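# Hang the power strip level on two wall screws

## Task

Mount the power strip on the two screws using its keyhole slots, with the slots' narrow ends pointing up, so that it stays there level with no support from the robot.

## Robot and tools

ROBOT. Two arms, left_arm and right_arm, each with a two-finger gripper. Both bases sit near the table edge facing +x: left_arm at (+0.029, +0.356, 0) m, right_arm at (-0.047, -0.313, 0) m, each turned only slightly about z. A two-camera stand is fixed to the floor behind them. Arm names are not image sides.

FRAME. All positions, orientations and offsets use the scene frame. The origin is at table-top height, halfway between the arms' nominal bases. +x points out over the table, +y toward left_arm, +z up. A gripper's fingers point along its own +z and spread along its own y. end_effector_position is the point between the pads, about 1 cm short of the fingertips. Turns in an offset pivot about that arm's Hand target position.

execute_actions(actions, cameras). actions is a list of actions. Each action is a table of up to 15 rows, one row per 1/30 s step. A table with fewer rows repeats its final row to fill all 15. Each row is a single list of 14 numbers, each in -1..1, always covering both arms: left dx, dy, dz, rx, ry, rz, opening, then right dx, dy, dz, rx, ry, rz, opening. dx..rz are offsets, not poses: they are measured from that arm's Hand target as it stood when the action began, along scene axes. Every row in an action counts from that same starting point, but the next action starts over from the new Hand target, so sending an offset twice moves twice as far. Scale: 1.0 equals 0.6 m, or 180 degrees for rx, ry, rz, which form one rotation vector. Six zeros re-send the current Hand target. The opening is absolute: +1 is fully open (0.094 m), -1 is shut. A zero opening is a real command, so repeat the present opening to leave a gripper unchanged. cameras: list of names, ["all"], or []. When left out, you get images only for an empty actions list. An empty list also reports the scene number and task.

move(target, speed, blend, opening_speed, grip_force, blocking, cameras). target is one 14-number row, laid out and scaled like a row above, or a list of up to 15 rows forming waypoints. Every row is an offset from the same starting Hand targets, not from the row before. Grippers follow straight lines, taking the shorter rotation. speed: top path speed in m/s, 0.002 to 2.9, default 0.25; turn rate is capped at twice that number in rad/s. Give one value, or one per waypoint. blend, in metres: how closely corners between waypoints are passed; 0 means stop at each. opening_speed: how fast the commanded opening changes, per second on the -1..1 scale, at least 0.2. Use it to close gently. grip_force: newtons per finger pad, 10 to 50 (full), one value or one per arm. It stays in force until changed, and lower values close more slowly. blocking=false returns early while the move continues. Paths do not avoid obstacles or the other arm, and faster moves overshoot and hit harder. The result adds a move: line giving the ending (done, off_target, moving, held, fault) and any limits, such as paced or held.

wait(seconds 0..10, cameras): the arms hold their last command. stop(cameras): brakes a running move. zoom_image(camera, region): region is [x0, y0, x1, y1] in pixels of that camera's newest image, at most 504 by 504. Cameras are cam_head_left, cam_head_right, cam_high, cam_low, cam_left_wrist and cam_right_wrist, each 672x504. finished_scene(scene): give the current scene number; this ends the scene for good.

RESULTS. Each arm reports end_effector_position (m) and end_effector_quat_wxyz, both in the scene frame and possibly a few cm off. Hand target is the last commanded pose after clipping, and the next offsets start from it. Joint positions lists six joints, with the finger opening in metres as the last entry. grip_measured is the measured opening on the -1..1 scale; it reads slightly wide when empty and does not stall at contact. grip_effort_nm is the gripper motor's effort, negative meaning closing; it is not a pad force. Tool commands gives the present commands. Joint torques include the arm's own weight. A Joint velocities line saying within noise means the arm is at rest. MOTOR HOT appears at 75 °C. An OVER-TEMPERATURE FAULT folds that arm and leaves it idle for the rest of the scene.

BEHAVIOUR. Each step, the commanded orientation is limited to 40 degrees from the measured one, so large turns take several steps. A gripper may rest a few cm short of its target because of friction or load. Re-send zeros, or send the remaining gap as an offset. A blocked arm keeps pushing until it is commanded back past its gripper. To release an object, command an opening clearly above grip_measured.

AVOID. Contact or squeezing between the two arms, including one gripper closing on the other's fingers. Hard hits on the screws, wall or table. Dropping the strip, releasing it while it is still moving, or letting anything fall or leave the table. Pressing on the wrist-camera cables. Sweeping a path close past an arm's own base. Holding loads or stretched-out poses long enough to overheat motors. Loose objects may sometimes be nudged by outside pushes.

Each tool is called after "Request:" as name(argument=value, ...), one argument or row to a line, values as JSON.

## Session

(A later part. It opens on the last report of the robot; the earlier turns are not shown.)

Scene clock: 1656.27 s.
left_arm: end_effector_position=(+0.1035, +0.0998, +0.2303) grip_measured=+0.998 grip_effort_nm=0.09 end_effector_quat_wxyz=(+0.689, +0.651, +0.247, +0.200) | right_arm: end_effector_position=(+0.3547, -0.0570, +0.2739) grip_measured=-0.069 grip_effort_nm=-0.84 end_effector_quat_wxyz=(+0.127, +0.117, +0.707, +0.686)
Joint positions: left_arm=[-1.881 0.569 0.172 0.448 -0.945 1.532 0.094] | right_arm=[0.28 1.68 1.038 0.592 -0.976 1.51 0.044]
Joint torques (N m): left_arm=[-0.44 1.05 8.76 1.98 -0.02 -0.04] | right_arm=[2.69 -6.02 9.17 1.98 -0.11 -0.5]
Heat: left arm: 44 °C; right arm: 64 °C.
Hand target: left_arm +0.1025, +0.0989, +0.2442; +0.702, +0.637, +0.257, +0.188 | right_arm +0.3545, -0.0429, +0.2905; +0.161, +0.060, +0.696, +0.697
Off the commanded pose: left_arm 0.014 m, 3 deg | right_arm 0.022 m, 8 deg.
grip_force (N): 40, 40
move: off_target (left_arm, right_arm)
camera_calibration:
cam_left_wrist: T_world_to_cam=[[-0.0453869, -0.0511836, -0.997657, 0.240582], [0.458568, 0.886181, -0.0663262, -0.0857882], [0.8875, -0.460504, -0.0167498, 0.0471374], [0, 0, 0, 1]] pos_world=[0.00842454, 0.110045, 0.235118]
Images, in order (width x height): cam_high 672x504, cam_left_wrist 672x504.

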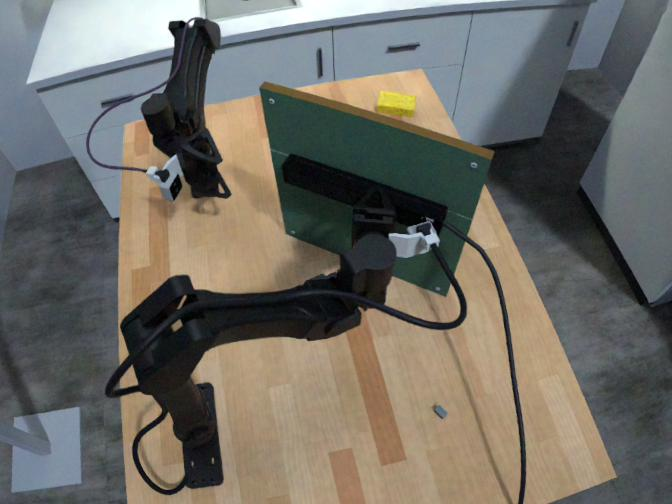

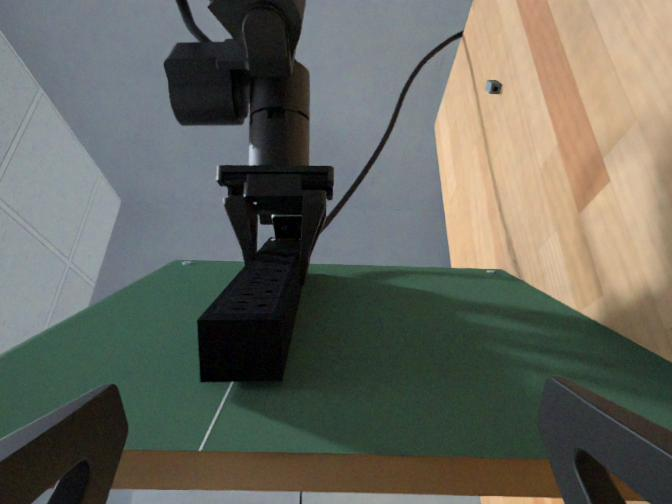

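Request:
move(
  target=[0,0,0,0,0,0,1,0.0006,0.0007,-0.005,0,0,0,-0.35],
  speed=0.02,
)

Request:
move(
  target=[0,0,0,0,0,0,1,0.0006,0.0007,-0.005,0,0,0,-0.35],
  speed=0.02,
)

Request:
move(
  target=[0,0,0,0,0,0,1,0.0006,0.0007,-0.005,0,0,0,-0.35],
  speed=0.02,
)

Request:
move(
  target=[0,0,0,0,0,0,1,0.0006,0.0007,-0.005,0,0,0,-0.35],
  speed=0.02,
  cameras=["cam_high","cam_left_wrist"],
)

Request:
zoom_image(
  camera="cam_left_wrist",
  region=[150, 190, 330, 410],
)

Request:
zoom_image(
  camera="cam_high",
  region=[250, 120, 470, 270],
)

Scene clock: 1664.83 s.
left_arm: end_effector_position=(+0.1035, +0.0998, +0.2303) grip_measured=+0.998 grip_effort_nm=0.09 end_effector_quat_wxyz=(+0.689, +0.651, +0.247, +0.200) | right_arm: end_effector_position=(+0.3547, -0.0569, +0.2736) grip_measured=-0.069 grip_effort_nm=-0.83 end_effector_quat_wxyz=(+0.128, +0.115, +0.707, +0.686)
Joint positions: left_arm=[-1.881 0.569 0.172 0.448 -0.945 1.532 0.094] | right_arm=[0.28 1.682 1.038 0.595 -0.978 1.506 0.044]
Joint torques (N m): left_arm=[-0.49 1.05 8.8 1.98 -0.01 -0.04] | right_arm=[2.86 -5.37 8.8 2 -0.03 -0.5]
Heat: left arm: 44 °C; right arm: 64 °C.
Hand target: left_arm +0.1025, +0.0989, +0.2442; +0.702, +0.637, +0.257, +0.188 | right_arm +0.3549, -0.0424, +0.2874; +0.161, +0.060, +0.696, +0.697
Off the commanded pose: left_arm 0.014 m, 3 deg | right_arm 0.020 m, 8 deg.
grip_force (N): 40, 40
move: off_target (left_arm, right_arm)

Scene clock: 1665.60 s.
left_arm: end_effector_position=(+0.1035, +0.0998, +0.2303) grip_measured=+0.998 grip_effort_nm=0.09 end_effector_quat_wxyz=(+0.689, +0.651, +0.247, +0.200) | right_arm: end_effector_position=(+0.3547, -0.0571, +0.2735) grip_measured=-0.069 grip_effort_nm=-0.84 end_effector_quat_wxyz=(+0.129, +0.112, +0.707, +0.686)
Joint positions: left_arm=[-1.881 0.569 0.172 0.448 -0.945 1.532 0.094] | right_arm=[0.278 1.684 1.038 0.6 -0.982 1.505 0.044]
Joint torques (N m): left_arm=[-0.49 1.07 8.77 1.97 -0.02 -0.04] | right_arm=[3.07 -5.3 8.58 2.05 -0.02 -0.45]
Heat: left arm: 44 °C; right arm: 64 °C.
Hand target: left_arm +0.1025, +0.0989, +0.2442; +0.702, +0.637, +0.257, +0.188 | right_arm +0.3553, -0.0421, +0.2845; +0.161, +0.060, +0.696, +0.697
Off the commanded pose: left_arm 0.014 m, 3 deg | right_arm 0.019 m, 7 deg.
grip_force (N): 40, 40
move: off_target (left_arm, right_arm)

Scene clock: 1666.43 s.
left_arm: end_effector_position=(+0.1035, +0.0998, +0.2303) grip_measured=+0.998 grip_effort_nm=0.09 end_effector_quat_wxyz=(+0.689, +0.651, +0.247, +0.200) | right_arm: end_effector_position=(+0.3546, -0.0572, +0.2732) grip_measured=-0.069 grip_effort_nm=-0.84 end_effector_quat_wxyz=(+0.128, +0.109, +0.707, +0.687)
Joint positions: left_arm=[-1.881 0.569 0.172 0.448 -0.945 1.532 0.094] | right_arm=[0.277 1.689 1.038 0.608 -0.99 1.503 0.044]
Joint torques (N m): left_arm=[-0.47 1.06 8.73 1.98 -0.03 -0.05] | right_arm=[3.17 -5.01 8.03 2.04 0.08 -0.49]
Heat: left arm: 44 °C; right arm: 64 °C.
Hand target: left_arm +0.1025, +0.0989, +0.2442; +0.702, +0.637, +0.257, +0.188 | right_arm +0.3555, -0.0415, +0.2815; +0.161, +0.060, +0.696, +0.697
Off the commanded pose: left_arm 0.014 m, 3 deg | right_arm 0.018 m, 7 deg.
grip_force (N): 40, 40
move: off_target (left_arm, right_arm)

Scene clock: 1667.30 s.
left_arm: end_effector_position=(+0.1035, +0.0998, +0.2303) grip_measured=+0.998 grip_effort_nm=0.09 end_effector_quat_wxyz=(+0.689, +0.651, +0.247, +0.200) | right_arm: end_effector_position=(+0.3546, -0.0576, +0.2728) grip_measured=-0.069 grip_effort_nm=-0.84 end_effector_quat_wxyz=(+0.129, +0.105, +0.706, +0.688)
Joint positions: left_arm=[-1.881 0.569 0.172 0.448 -0.945 1.532 0.094] | right_arm=[0.274 1.693 1.038 0.618 -0.998 1.502 0.044]
Joint torques (N m): left_arm=[-0.47 1.03 8.79 1.98 -0.03 -0.04] | right_arm=[3.64 -5.01 7.73 2.04 0.11 -0.48]
Heat: left arm: 44 °C; right arm: 64 °C.
Hand target: left_arm +0.1025, +0.0989, +0.2442; +0.702, +0.637, +0.257, +0.188 | right_arm +0.3561, -0.0413, +0.2784; +0.161, +0.060, +0.696, +0.697
Off the commanded pose: left_arm 0.014 m, 3 deg | right_arm 0.017 m, 7 deg.
grip_force (N): 40, 40
move: off_target (left_arm, right_arm)
camera_calibration:
cam_left_wrist: T_world_to_cam=[[-0.0453869, -0.0511836, -0.997657, 0.240582], [0.458568, 0.886181, -0.0663262, -0.0857882], [0.8875, -0.460504, -0.0167498, 0.0471374], [0, 0, 0, 1]] pos_world=[0.00842454, 0.110045, 0.235118]
Images, in order (width x height): cam_high 672x504, cam_left_wrist 672x504.

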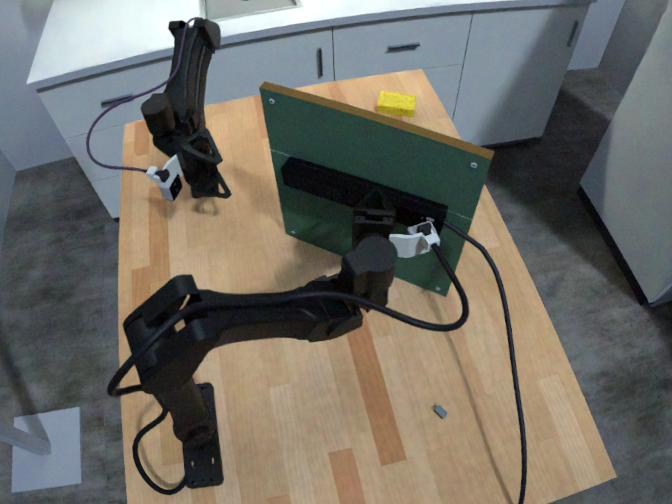

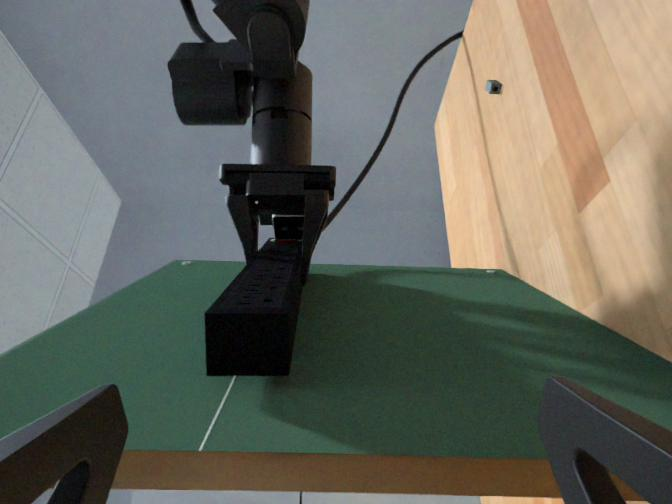

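Scaled by 2.291.

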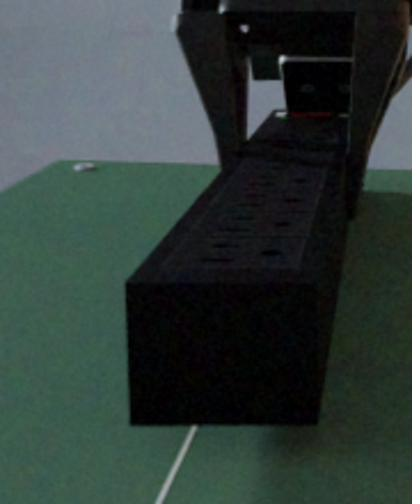

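Scaled by 2.291.

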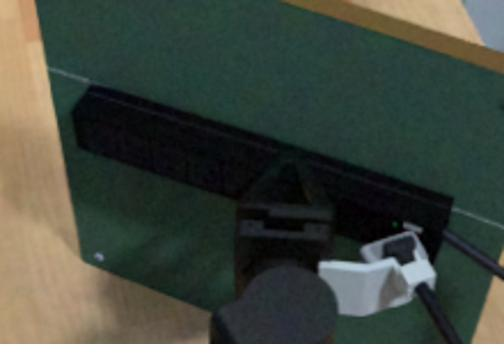

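Request:
zoom_image(
  camera="cam_high",
  region=[390, 170, 480, 240],
)

Request:
move(
  target=[0,0,0,0,0,0,1,0,0,0,0,0,0,-0.35],
  cameras=["cam_right_wrist","cam_low","cam_head_right"],
)

Request:
zoom_image(
  camera="cam_head_right",
  region=[220, 190, 420, 370],
)

Scaled by 5.600.

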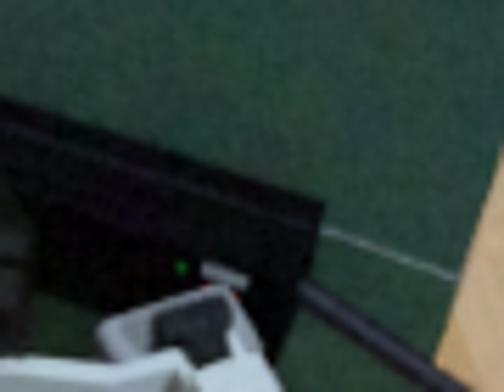

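Scene clock: 1673.83 s.
left_arm: end_effector_position=(+0.1035, +0.0998, +0.2303) grip_measured=+0.998 grip_effort_nm=0.09 end_effector_quat_wxyz=(+0.689, +0.651, +0.247, +0.200) | right_arm: end_effector_position=(+0.3546, -0.0576, +0.2729) grip_measured=-0.069 grip_effort_nm=-0.84 end_effector_quat_wxyz=(+0.129, +0.104, +0.706, +0.688)
Joint positions: left_arm=[-1.881 0.569 0.172 0.448 -0.945 1.532 0.094] | right_arm=[0.274 1.693 1.038 0.618 -0.998 1.502 0.044]
Joint torques (N m): left_arm=[-0.44 1.05 8.77 1.98 -0.02 -0.05] | right_arm=[3.54 -4.94 7.46 2.12 0.19 -0.51]
Heat: left arm: 44 °C; right arm: 63 °C.
Hand target: left_arm +0.1025, +0.0989, +0.2442; +0.702, +0.637, +0.257, +0.188 | right_arm +0.3560, -0.0412, +0.2785; +0.161, +0.060, +0.696, +0.697
Off the commanded pose: left_arm 0.014 m, 3 deg | right_arm 0.017 m, 7 deg.
grip_force (N): 40, 40
move: off_target (left_arm, right_arm)
camera_calibration:
cam_right_wrist: T_world_to_cam=[[0.0496565, -0.0699848, -0.996311, 0.246723], [-0.992525, -0.114806, -0.0414034, 0.395872], [-0.111485, 0.99092, -0.0751625, 0.211513], [0, 0, 0, 1]] pos_world=[0.404242, -0.146877, 0.278101]
Images, in order (width x height): cam_head_right 672x504, cam_low 672x504, cam_right_wrist 672x504.

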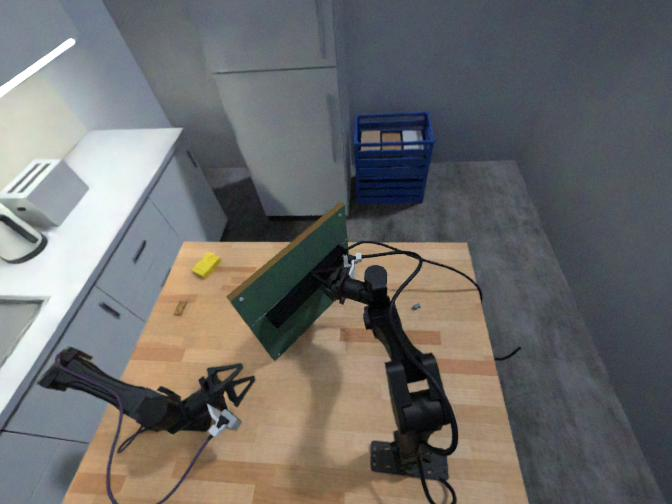

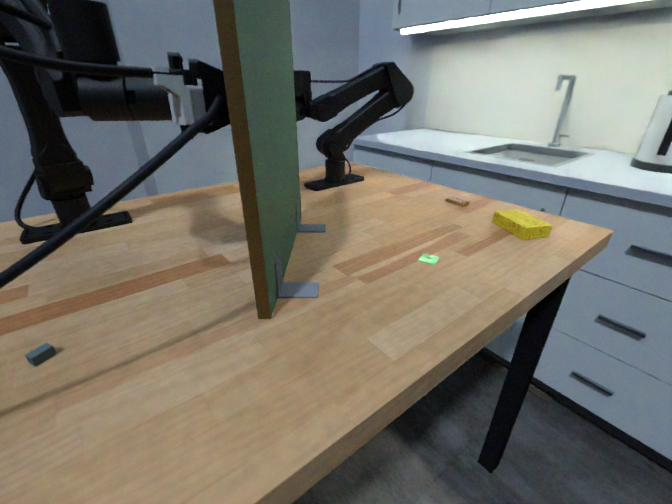

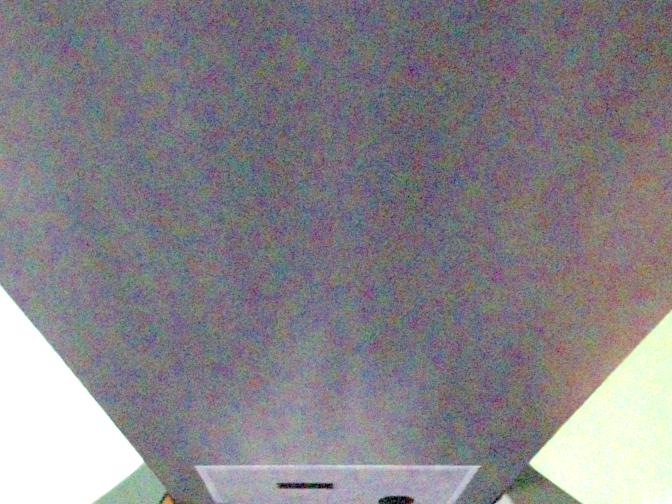

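Scaled by 2.520.

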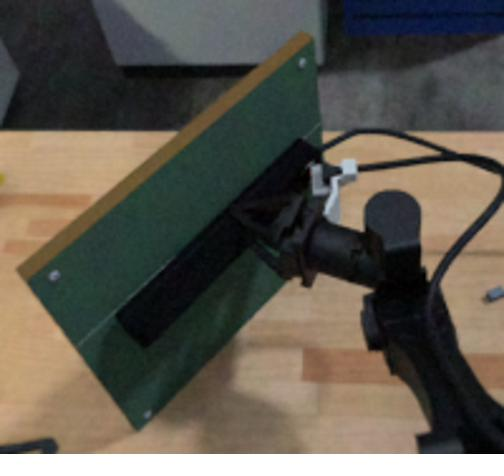

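Request:
move(
  target=[0,0,0,0,0,0,1,-0.0145,-0.017,0.018,0,0,-0.012,-0.35],
  speed=0.03,
  cameras=["cam_high","cam_left_wrist"],
)

Request:
zoom_image(
  camera="cam_left_wrist",
  region=[150, 190, 330, 410],
)

Request:
zoom_image(
  camera="cam_high",
  region=[250, 120, 470, 270],
)

Scene clock: 1684.83 s.
left_arm: end_effector_position=(+0.1035, +0.0998, +0.2303) grip_measured=+0.998 grip_effort_nm=0.09 end_effector_quat_wxyz=(+0.689, +0.651, +0.247, +0.200) | right_arm: end_effector_position=(+0.3546, -0.0572, +0.2678) grip_measured=-0.069 grip_effort_nm=-0.84 end_effector_quat_wxyz=(+0.136, +0.108, +0.706, +0.687)
Joint positions: left_arm=[-1.881 0.569 0.172 0.448 -0.945 1.532 0.094] | right_arm=[0.279 1.693 1.017 0.64 -0.977 1.496 0.044]
Joint torques (N m): left_arm=[-0.49 1.01 8.81 1.98 -0.03 -0.04] | right_arm=[2.13 -9.98 6.05 1.66 0.23 -0.34]
Heat: left arm: 44 °C; right arm: 62 °C.
Hand target: left_arm +0.1025, +0.0989, +0.2442; +0.702, +0.637, +0.257, +0.188 | right_arm +0.3472, -0.0513, +0.2893; +0.174, +0.073, +0.695, +0.694
Off the commanded pose: left_arm 0.014 m, 3 deg | right_arm 0.023 m, 6 deg.
grip_force (N): 40, 40
move: off_target (left_arm, right_arm)
camera_calibration:
cam_left_wrist: T_world_to_cam=[[-0.0453869, -0.0511836, -0.997657, 0.240582], [0.458568, 0.886181, -0.0663262, -0.0857882], [0.8875, -0.460504, -0.0167498, 0.0471374], [0, 0, 0, 1]] pos_world=[0.00842454, 0.110045, 0.235118]
Images, in order (width x height): cam_high 672x504, cam_left_wrist 672x504.

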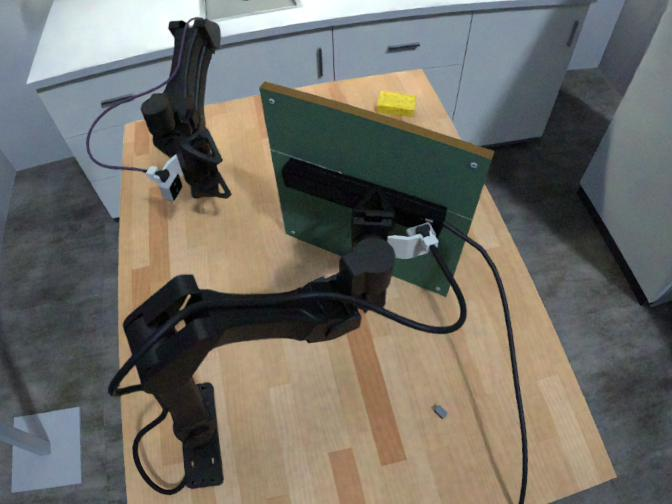

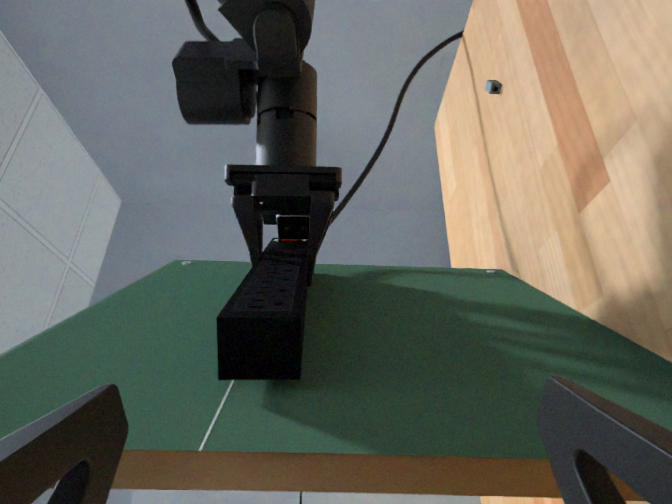

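Scaled by 2.291.

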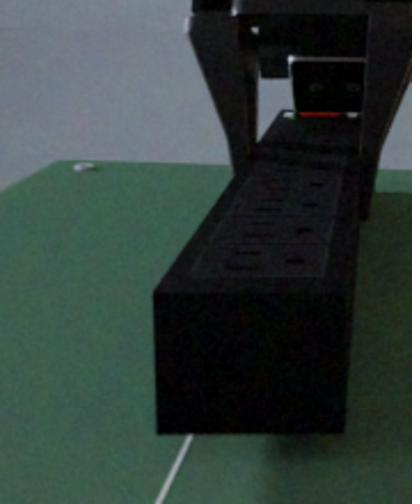

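Scaled by 2.291.

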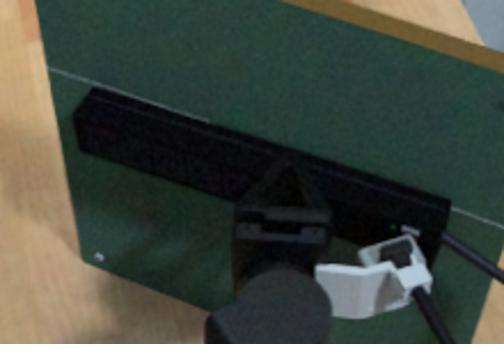

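Request:
move(
  target=[0,0,0,0,0,0,1,-0.004,-0.005,0.002,0.0064,0.0077,-0.004,-0.35],
  speed=0.03,
  cameras=["cam_high","cam_left_wrist"],
)

Request:
zoom_image(
  camera="cam_left_wrist",
  region=[150, 190, 330, 410],
)

Request:
zoom_image(
  camera="cam_high",
  region=[250, 120, 470, 270],
)

Scene clock: 1690.27 s.
left_arm: end_effector_position=(+0.1035, +0.0998, +0.2303) grip_measured=+0.998 grip_effort_nm=0.09 end_effector_quat_wxyz=(+0.689, +0.651, +0.247, +0.200) | right_arm: end_effector_position=(+0.3523, -0.0570, +0.2566) grip_measured=-0.069 grip_effort_nm=-0.84 end_effector_quat_wxyz=(+0.121, +0.134, +0.708, +0.683)
Joint positions: left_arm=[-1.881 0.569 0.172 0.448 -0.945 1.532 0.094] | right_arm=[0.286 1.689 0.985 0.639 -0.955 1.529 0.044]
Joint torques (N m): left_arm=[-0.47 1.06 8.8 1.97 -0.01 -0.05] | right_arm=[1.36 -11.03 6.53 1.93 0.08 -0.3]
Heat: left arm: 44 °C; right arm: 61 °C.
Hand target: left_arm +0.1025, +0.0989, +0.2442; +0.702, +0.637, +0.257, +0.188 | right_arm +0.3448, -0.0544, +0.2906; +0.170, +0.087, +0.689, +0.699
Off the commanded pose: left_arm 0.014 m, 3 deg | right_arm 0.035 m, 8 deg.
grip_force (N): 40, 40
move: off_target (left_arm, right_arm)
camera_calibration:
cam_left_wrist: T_world_to_cam=[[-0.0453869, -0.0511836, -0.997657, 0.240582], [0.458568, 0.886181, -0.0663262, -0.0857882], [0.8875, -0.460504, -0.0167498, 0.0471374], [0, 0, 0, 1]] pos_world=[0.00842454, 0.110045, 0.235118]
Images, in order (width x height): cam_high 672x504, cam_left_wrist 672x504.

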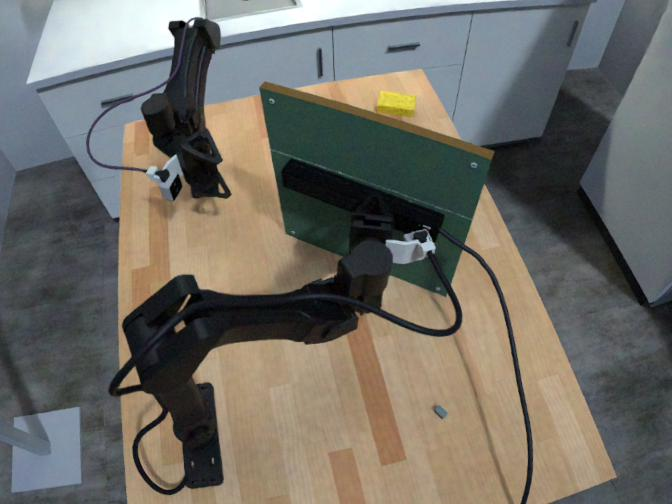

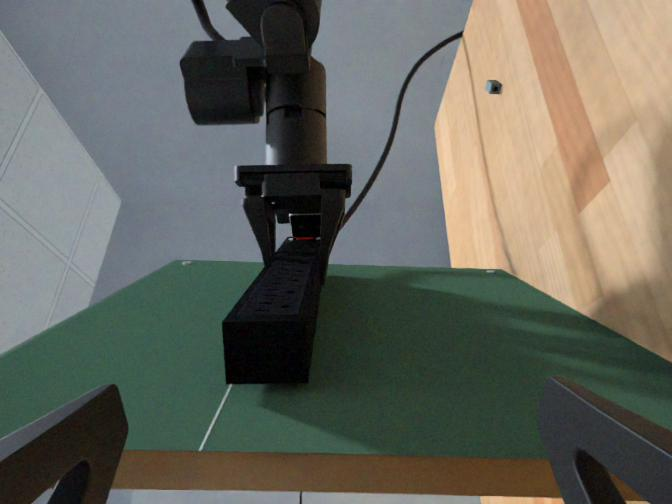

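Scaled by 2.291.

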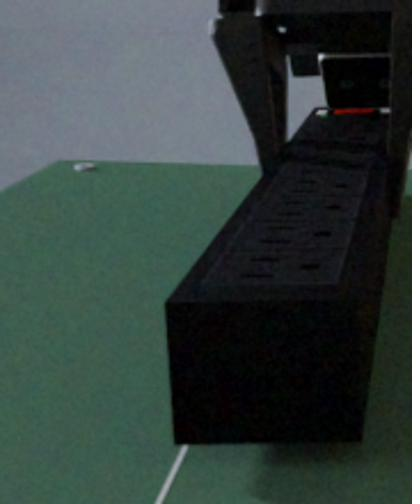

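Scaled by 2.291.

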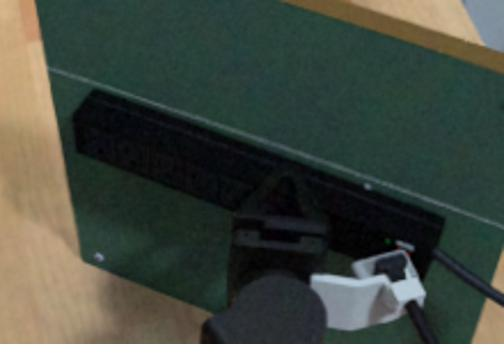

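Request:
move(
  target=[0,0,0,0,0,0,1,-0.003,-0.0036,0.025,0,0,0,-0.35],
  speed=0.03,
)

Request:
move(
  target=[0,0,0,0,0,0,1,0,0,0.012,0,0,0,-0.35],
  speed=0.03,
)

Request:
move(
  target=[0,0,0,0,0,0,1,0,0,0.008,0,0,0,-0.35],
  speed=0.03,
)

Scene clock: 1698.60 s.
left_arm: end_effector_position=(+0.1035, +0.0998, +0.2303) grip_measured=+0.998 grip_effort_nm=0.09 end_effector_quat_wxyz=(+0.689, +0.651, +0.247, +0.200) | right_arm: end_effector_position=(+0.3501, -0.0585, +0.2572) grip_measured=-0.069 grip_effort_nm=-0.84 end_effector_quat_wxyz=(+0.114, +0.148, +0.712, +0.677)
Joint positions: left_arm=[-1.881 0.569 0.172 0.448 -0.945 1.532 0.094] | right_arm=[0.287 1.664 0.985 0.581 -0.943 1.529 0.044]
Joint torques (N m): left_arm=[-0.49 1.03 8.77 1.97 -0.02 -0.05] | right_arm=[0.64 -11.81 8.46 1.97 -0.05 -0.27]
Heat: left arm: 44 °C; right arm: 61 °C.
Hand target: left_arm +0.1025, +0.0989, +0.2442; +0.702, +0.637, +0.257, +0.188 | right_arm +0.3430, -0.0565, +0.3056; +0.170, +0.087, +0.689, +0.699
Off the commanded pose: left_arm 0.014 m, 3 deg | right_arm 0.049 m, 10 deg.
grip_force (N): 40, 40
move: off_target (left_arm, right_arm)

Scene clock: 1699.63 s.
left_arm: end_effector_position=(+0.1035, +0.0998, +0.2303) grip_measured=+0.998 grip_effort_nm=0.09 end_effector_quat_wxyz=(+0.689, +0.651, +0.247, +0.200) | right_arm: end_effector_position=(+0.3494, -0.0598, +0.2572) grip_measured=-0.069 grip_effort_nm=-0.84 end_effector_quat_wxyz=(+0.112, +0.157, +0.714, +0.673)
Joint positions: left_arm=[-1.881 0.569 0.172 0.448 -0.945 1.532 0.094] | right_arm=[0.287 1.651 0.985 0.552 -0.933 1.529 0.044]
Joint torques (N m): left_arm=[-0.46 1.03 8.77 1.99 -0.02 -0.04] | right_arm=[0.75 -11.67 9.66 1.98 -0.13 -0.31]
Heat: left arm: 44 °C; right arm: 61 °C.
Hand target: left_arm +0.1025, +0.0989, +0.2442; +0.702, +0.637, +0.257, +0.188 | right_arm +0.3430, -0.0565, +0.3127; +0.170, +0.087, +0.689, +0.699
Off the commanded pose: left_arm 0.014 m, 3 deg | right_arm 0.056 m, 11 deg.
grip_force (N): 40, 40
move: off_target (left_arm, right_arm)

Scene clock: 1700.47 s.
left_arm: end_effector_position=(+0.1035, +0.0998, +0.2303) grip_measured=+0.998 grip_effort_nm=0.09 end_effector_quat_wxyz=(+0.689, +0.651, +0.247, +0.200) | right_arm: end_effector_position=(+0.3489, -0.0606, +0.2573) grip_measured=-0.069 grip_effort_nm=-0.84 end_effector_quat_wxyz=(+0.111, +0.162, +0.715, +0.671)
Joint positions: left_arm=[-1.881 0.569 0.172 0.448 -0.945 1.532 0.094] | right_arm=[0.287 1.642 0.985 0.532 -0.927 1.529 0.044]
Joint torques (N m): left_arm=[-0.44 1.06 8.76 1.98 -0.03 -0.04] | right_arm=[0.91 -11.75 10.44 1.97 -0.23 -0.34]
Heat: left arm: 44 °C; right arm: 61 °C.
Hand target: left_arm +0.1025, +0.0989, +0.2442; +0.702, +0.637, +0.257, +0.188 | right_arm +0.3430, -0.0565, +0.3176; +0.170, +0.087, +0.689, +0.699
Off the commanded pose: left_arm 0.014 m, 3 deg | right_arm 0.061 m, 12 deg.
grip_force (N): 40, 40
move: off_target (left_arm, right_arm)

Request:
move(
  target=[0,0,0,0,0,0,1,0.002,0.0024,0.02,0,0,0,-0.35],
  speed=0.03,
)

Request:
move(
  target=[0,0,0,0,0,0,1,0.002,0.0024,0.01,0,0,0,-0.35],
  speed=0.03,
  cameras=["cam_high","cam_left_wrist"],
)

Request:
zoom_image(
  camera="cam_left_wrist",
  region=[150, 190, 330, 410],
)

Request:
zoom_image(
  camera="cam_high",
  region=[250, 120, 470, 270],
)

Scene clock: 1706.27 s.
left_arm: end_effector_position=(+0.1035, +0.0998, +0.2303) grip_measured=+0.998 grip_effort_nm=0.09 end_effector_quat_wxyz=(+0.689, +0.651, +0.247, +0.200) | right_arm: end_effector_position=(+0.3490, -0.0610, +0.2643) grip_measured=-0.069 grip_effort_nm=-0.84 end_effector_quat_wxyz=(+0.109, +0.167, +0.716, +0.669)
Joint positions: left_arm=[-1.881 0.569 0.172 0.448 -0.945 1.532 0.094] | right_arm=[0.287 1.628 1.008 0.483 -0.923 1.529 0.044]
Joint torques (N m): left_arm=[-0.46 1.05 8.77 1.97 -0.02 -0.03] | right_arm=[0.7 -11.56 11.86 1.97 -0.24 -0.3]
Heat: left arm: 44 °C; right arm: 61 °C.
Hand target: left_arm +0.1025, +0.0989, +0.2442; +0.702, +0.637, +0.257, +0.188 | right_arm +0.3442, -0.0551, +0.3296; +0.170, +0.087, +0.689, +0.699
Off the commanded pose: left_arm 0.014 m, 3 deg | right_arm 0.066 m, 12 deg.
grip_force (N): 40, 40
move: off_target (left_arm, right_arm)

Scene clock: 1707.30 s.
left_arm: end_effector_position=(+0.1035, +0.0998, +0.2303) grip_measured=+0.998 grip_effort_nm=0.09 end_effector_quat_wxyz=(+0.689, +0.651, +0.247, +0.200) | right_arm: end_effector_position=(+0.3503, -0.0612, +0.2724) grip_measured=-0.069 grip_effort_nm=-0.83 end_effector_quat_wxyz=(+0.111, +0.167, +0.716, +0.669)
Joint positions: left_arm=[-1.881 0.569 0.172 0.448 -0.945 1.532 0.094] | right_arm=[0.287 1.618 1.03 0.454 -0.919 1.529 0.044]
Joint torques (N m): left_arm=[-0.5 1.06 8.81 1.98 -0.03 -0.05] | right_arm=[1.28 -10.66 12.19 2.05 -0.23 -0.26]
Heat: left arm: 44 °C; right arm: 61 °C.
Hand target: left_arm +0.1025, +0.0989, +0.2442; +0.702, +0.637, +0.257, +0.188 | right_arm +0.3454, -0.0536, +0.3355; +0.170, +0.087, +0.689, +0.699
Off the commanded pose: left_arm 0.014 m, 3 deg | right_arm 0.064 m, 12 deg.
grip_force (N): 40, 40
move: off_target (left_arm, right_arm)
camera_calibration:
cam_left_wrist: T_world_to_cam=[[-0.0453869, -0.0511836, -0.997657, 0.240582], [0.458568, 0.886181, -0.0663262, -0.0857882], [0.8875, -0.460504, -0.0167498, 0.0471374], [0, 0, 0, 1]] pos_world=[0.00842454, 0.110045, 0.235118]
Images, in order (width x height): cam_high 672x504, cam_left_wrist 672x504.

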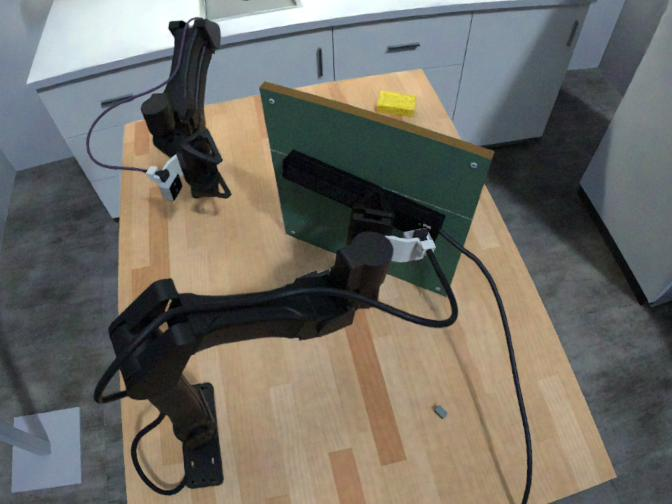

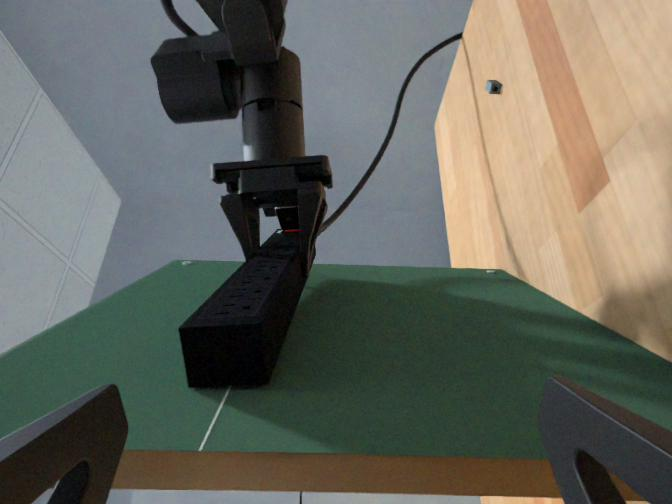

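Scaled by 2.291.

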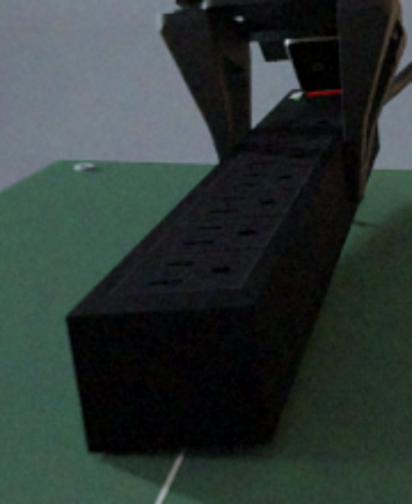

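Scaled by 2.291.

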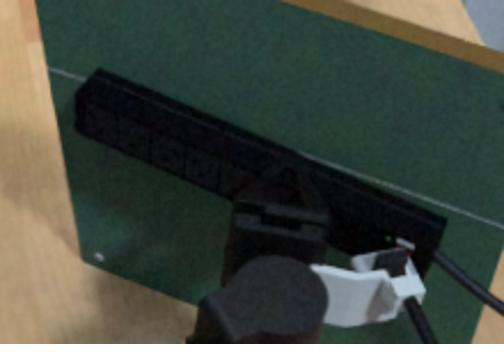

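Request:
move(
  target=[0,0,0,0,0,0,1,0,0,0,-0.0143,-0.017,0.011,-0.35],
  speed=0.03,
  cameras=["cam_high","cam_left_wrist"],
)

Request:
zoom_image(
  camera="cam_left_wrist",
  region=[150, 190, 330, 410],
)

Request:
zoom_image(
  camera="cam_high",
  region=[250, 120, 470, 270],
)

Scene clock: 1715.50 s.
left_arm: end_effector_position=(+0.1035, +0.0998, +0.2303) grip_measured=+0.998 grip_effort_nm=0.09 end_effector_quat_wxyz=(+0.689, +0.651, +0.247, +0.200) | right_arm: end_effector_position=(+0.3505, -0.0600, +0.2742) grip_measured=-0.069 grip_effort_nm=-0.84 end_effector_quat_wxyz=(+0.120, +0.148, +0.729, +0.658)
Joint positions: left_arm=[-1.881 0.569 0.172 0.448 -0.945 1.532 0.094] | right_arm=[0.287 1.618 1.071 0.369 -0.929 1.446 0.044]
Joint torques (N m): left_arm=[-0.5 1.05 8.75 1.98 -0.02 -0.04] | right_arm=[0.35 -9.85 12.31 2.1 -0.55 -0.49]
Heat: left arm: 44 °C; right arm: 62 °C.
Hand target: left_arm +0.1025, +0.0989, +0.2442; +0.702, +0.637, +0.257, +0.188 | right_arm +0.3454, -0.0536, +0.3355; +0.178, +0.053, +0.701, +0.688
Off the commanded pose: left_arm 0.014 m, 3 deg | right_arm 0.062 m, 14 deg.
grip_force (N): 40, 40
move: off_target (left_arm, right_arm)
camera_calibration:
cam_left_wrist: T_world_to_cam=[[-0.0453869, -0.0511836, -0.997657, 0.240582], [0.458568, 0.886181, -0.0663262, -0.0857882], [0.8875, -0.460504, -0.0167498, 0.0471374], [0, 0, 0, 1]] pos_world=[0.00842454, 0.110045, 0.235118]
Images, in order (width x height): cam_high 672x504, cam_left_wrist 672x504.

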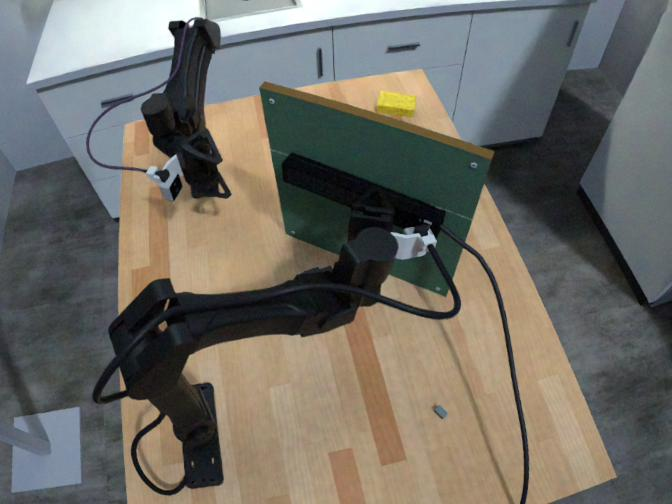

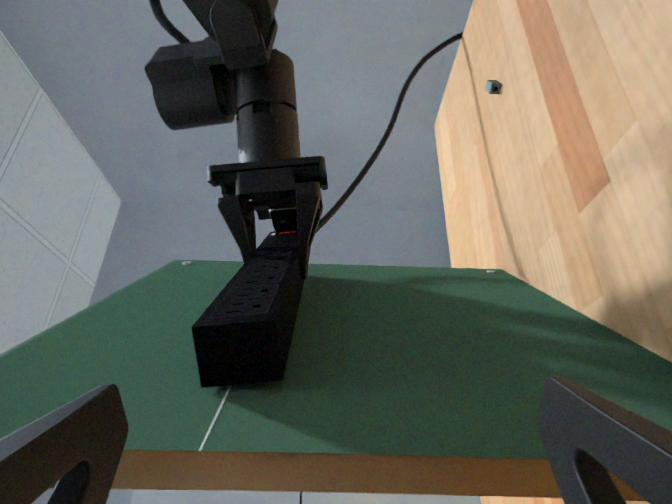

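Scaled by 2.291.

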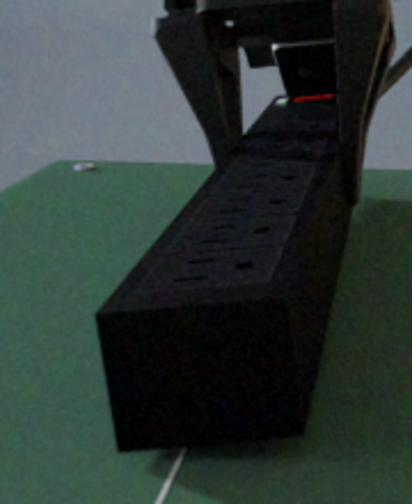

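Scaled by 2.291.

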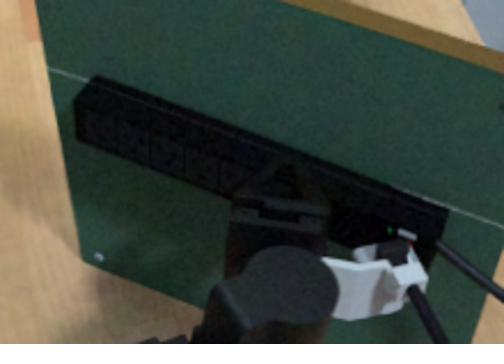

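Request:
move(
  target=[0,0,0,0,0,0,1,0,0,-0.03,0.009,-0.022,0.005,-0.35],
  speed=0.03,
  cameras=["cam_high","cam_left_wrist"],
)

Request:
zoom_image(
  camera="cam_left_wrist",
  region=[150, 190, 330, 410],
)

Request:
zoom_image(
  camera="cam_high",
  region=[250, 120, 470, 270],
)

Scene clock: 1722.13 s.
left_arm: end_effector_position=(+0.1035, +0.0998, +0.2303) grip_measured=+0.998 grip_effort_nm=0.09 end_effector_quat_wxyz=(+0.689, +0.651, +0.247, +0.200) | right_arm: end_effector_position=(+0.3531, -0.0589, +0.2933) grip_measured=-0.069 grip_effort_nm=-0.84 end_effector_quat_wxyz=(+0.160, +0.091, +0.709, +0.681)
Joint positions: left_arm=[-1.881 0.569 0.172 0.448 -0.945 1.532 0.094] | right_arm=[0.279 1.642 1.071 0.534 -0.967 1.437 0.044]
Joint torques (N m): left_arm=[-0.44 1.05 8.75 1.98 -0.02 -0.04] | right_arm=[0.54 -7.61 7.01 2.36 -0.41 -0.32]
Heat: left arm: 44 °C; right arm: 62 °C.
Hand target: left_arm +0.1025, +0.0989, +0.2442; +0.702, +0.637, +0.257, +0.188 | right_arm +0.3455, -0.0537, +0.3176; +0.196, +0.026, +0.685, +0.701
Off the commanded pose: left_arm 0.014 m, 3 deg | right_arm 0.026 m, 9 deg.
grip_force (N): 40, 40
move: off_target (left_arm, right_arm)
camera_calibration:
cam_left_wrist: T_world_to_cam=[[-0.0453869, -0.0511836, -0.997657, 0.240582], [0.458568, 0.886181, -0.0663262, -0.0857882], [0.8875, -0.460504, -0.0167498, 0.0471374], [0, 0, 0, 1]] pos_world=[0.00842454, 0.110045, 0.235118]
Images, in order (width x height): cam_high 672x504, cam_left_wrist 672x504.

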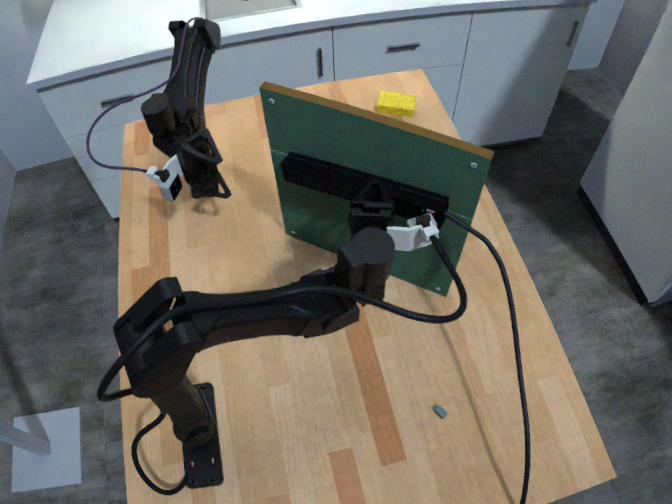

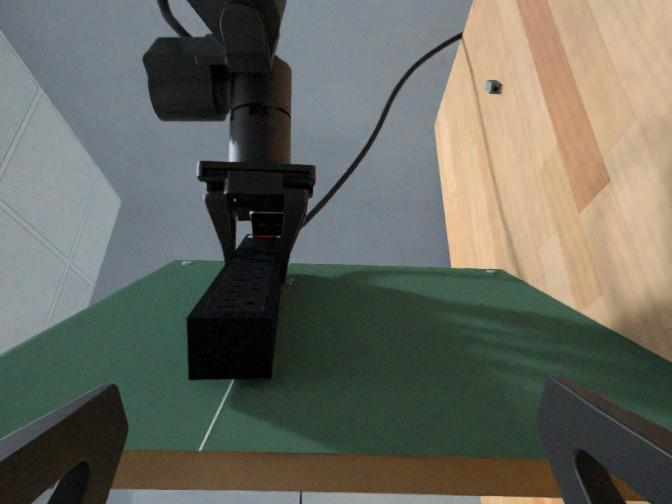

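Scaled by 2.291.

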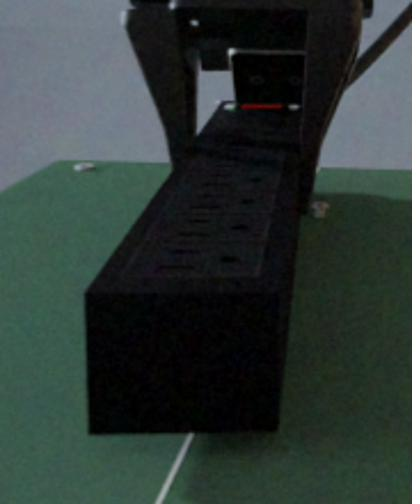

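Scaled by 2.291.

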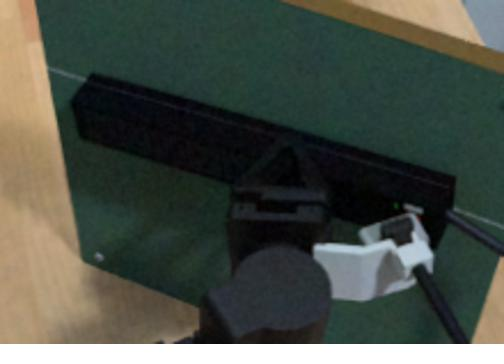

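Request:
move(
  target=[0,0,0,0,0,0,1,0,0,-0.015,0.0105,0.0125,0,-0.35],
  speed=0.03,
  cameras=["cam_high","cam_left_wrist"],
)

Request:
zoom_image(
  camera="cam_left_wrist",
  region=[150, 190, 330, 410],
)

Request:
zoom_image(
  camera="cam_high",
  region=[250, 120, 470, 270],
)

Scene clock: 1730.67 s.
left_arm: end_effector_position=(+0.1035, +0.0998, +0.2303) grip_measured=+0.998 grip_effort_nm=0.09 end_effector_quat_wxyz=(+0.689, +0.651, +0.247, +0.200) | right_arm: end_effector_position=(+0.3529, -0.0586, +0.2877) grip_measured=-0.069 grip_effort_nm=-0.84 end_effector_quat_wxyz=(+0.150, +0.100, +0.697, +0.694)
Joint positions: left_arm=[-1.881 0.569 0.172 0.448 -0.945 1.532 0.094] | right_arm=[0.279 1.663 1.032 0.645 -0.97 1.512 0.044]
Joint torques (N m): left_arm=[-0.46 1.07 8.72 1.99 -0.02 -0.05] | right_arm=[0.64 -7.38 6.94 2.24 -0.25 -0.32]
Heat: left arm: 44 °C; right arm: 62 °C.
Hand target: left_arm +0.1025, +0.0989, +0.2442; +0.702, +0.637, +0.257, +0.188 | right_arm +0.3455, -0.0537, +0.3086; +0.182, +0.043, +0.677, +0.711
Off the commanded pose: left_arm 0.014 m, 3 deg | right_arm 0.023 m, 8 deg.
grip_force (N): 40, 40
move: off_target (left_arm, right_arm)
camera_calibration:
cam_left_wrist: T_world_to_cam=[[-0.0453869, -0.0511836, -0.997657, 0.240582], [0.458568, 0.886181, -0.0663262, -0.0857882], [0.8875, -0.460504, -0.0167498, 0.0471374], [0, 0, 0, 1]] pos_world=[0.00842454, 0.110045, 0.235118]
Images, in order (width x height): cam_high 672x504, cam_left_wrist 672x504.

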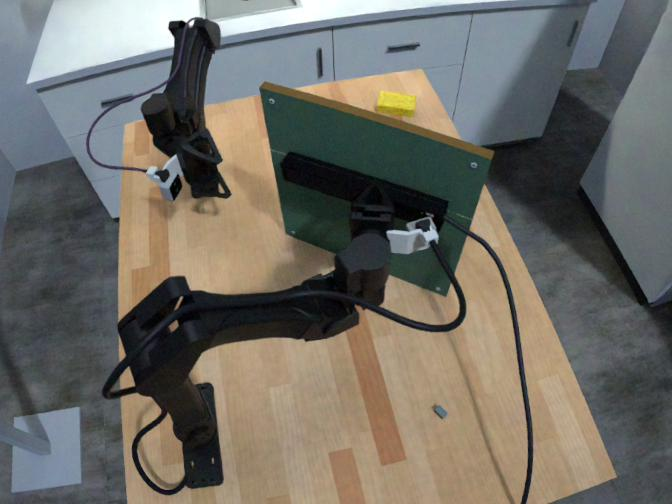

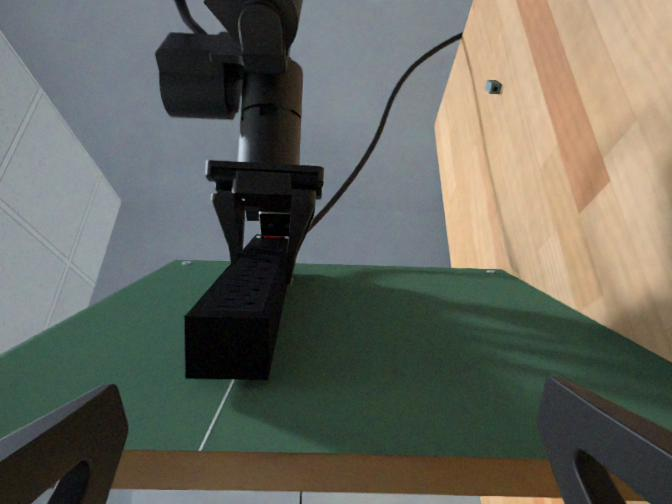

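Scaled by 2.291.

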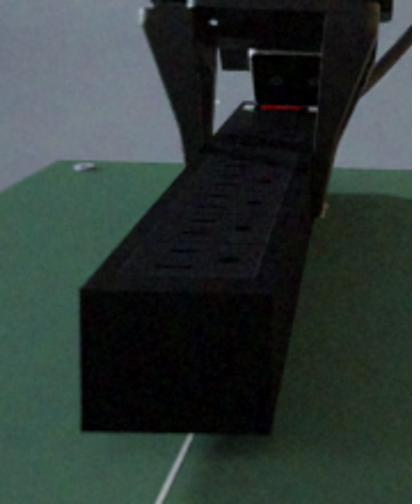

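Scaled by 2.291.

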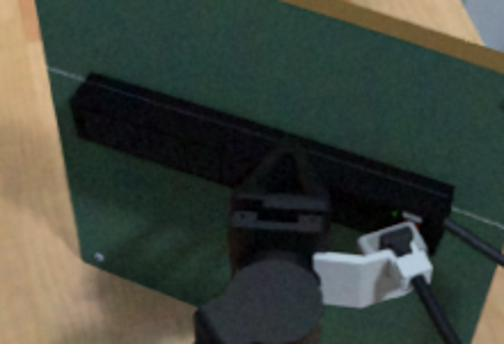

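Request:
move(
  target=[0,0,0,0,0,0,1,-0.003,-0.0036,-0.018,0.0064,0.0077,0,-0.35],
  speed=0.03,
  cameras=["cam_high","cam_left_wrist"],
)

Request:
zoom_image(
  camera="cam_left_wrist",
  region=[150, 190, 330, 410],
)

Request:
zoom_image(
  camera="cam_high",
  region=[250, 120, 470, 270],
)

Scene clock: 1737.47 s.
left_arm: end_effector_position=(+0.1035, +0.0998, +0.2303) grip_measured=+0.998 grip_effort_nm=0.09 end_effector_quat_wxyz=(+0.689, +0.651, +0.247, +0.200) | right_arm: end_effector_position=(+0.3507, -0.0591, +0.2794) grip_measured=-0.069 grip_effort_nm=-0.84 end_effector_quat_wxyz=(+0.145, +0.105, +0.690, +0.702)
Joint positions: left_arm=[-1.881 0.569 0.172 0.448 -0.945 1.532 0.094] | right_arm=[0.279 1.679 0.988 0.739 -0.97 1.557 0.044]
Joint torques (N m): left_arm=[-0.46 0.99 8.77 1.99 -0.02 -0.03] | right_arm=[0.29 -7.36 6.57 2.14 -0.24 -0.22]
Heat: left arm: 44 °C; right arm: 62 °C.
Hand target: left_arm +0.1025, +0.0989, +0.2442; +0.702, +0.637, +0.257, +0.188 | right_arm +0.3437, -0.0559, +0.2977; +0.173, +0.054, +0.672, +0.718
Off the commanded pose: left_arm 0.014 m, 3 deg | right_arm 0.020 m, 7 deg.
grip_force (N): 40, 40
move: off_target (left_arm, right_arm)
camera_calibration:
cam_left_wrist: T_world_to_cam=[[-0.0453869, -0.0511836, -0.997657, 0.240582], [0.458568, 0.886181, -0.0663262, -0.0857882], [0.8875, -0.460504, -0.0167498, 0.0471374], [0, 0, 0, 1]] pos_world=[0.00842454, 0.110045, 0.235118]
Images, in order (width x height): cam_high 672x504, cam_left_wrist 672x504.

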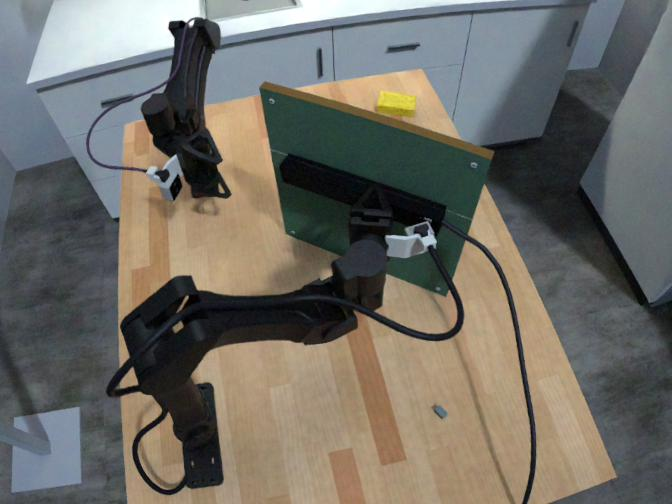

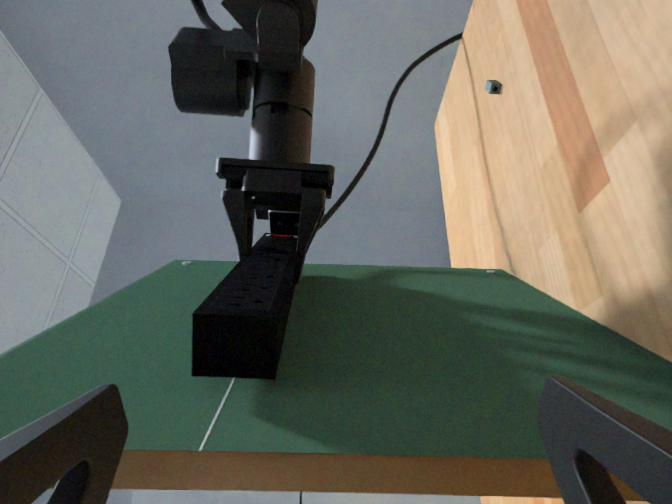

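Scaled by 2.291.

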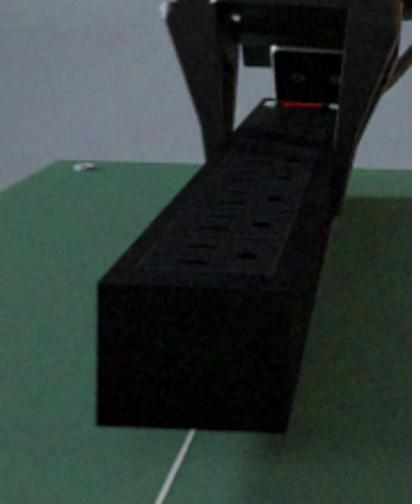

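Scaled by 2.291.

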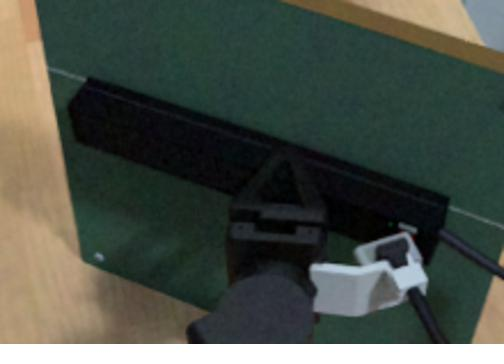

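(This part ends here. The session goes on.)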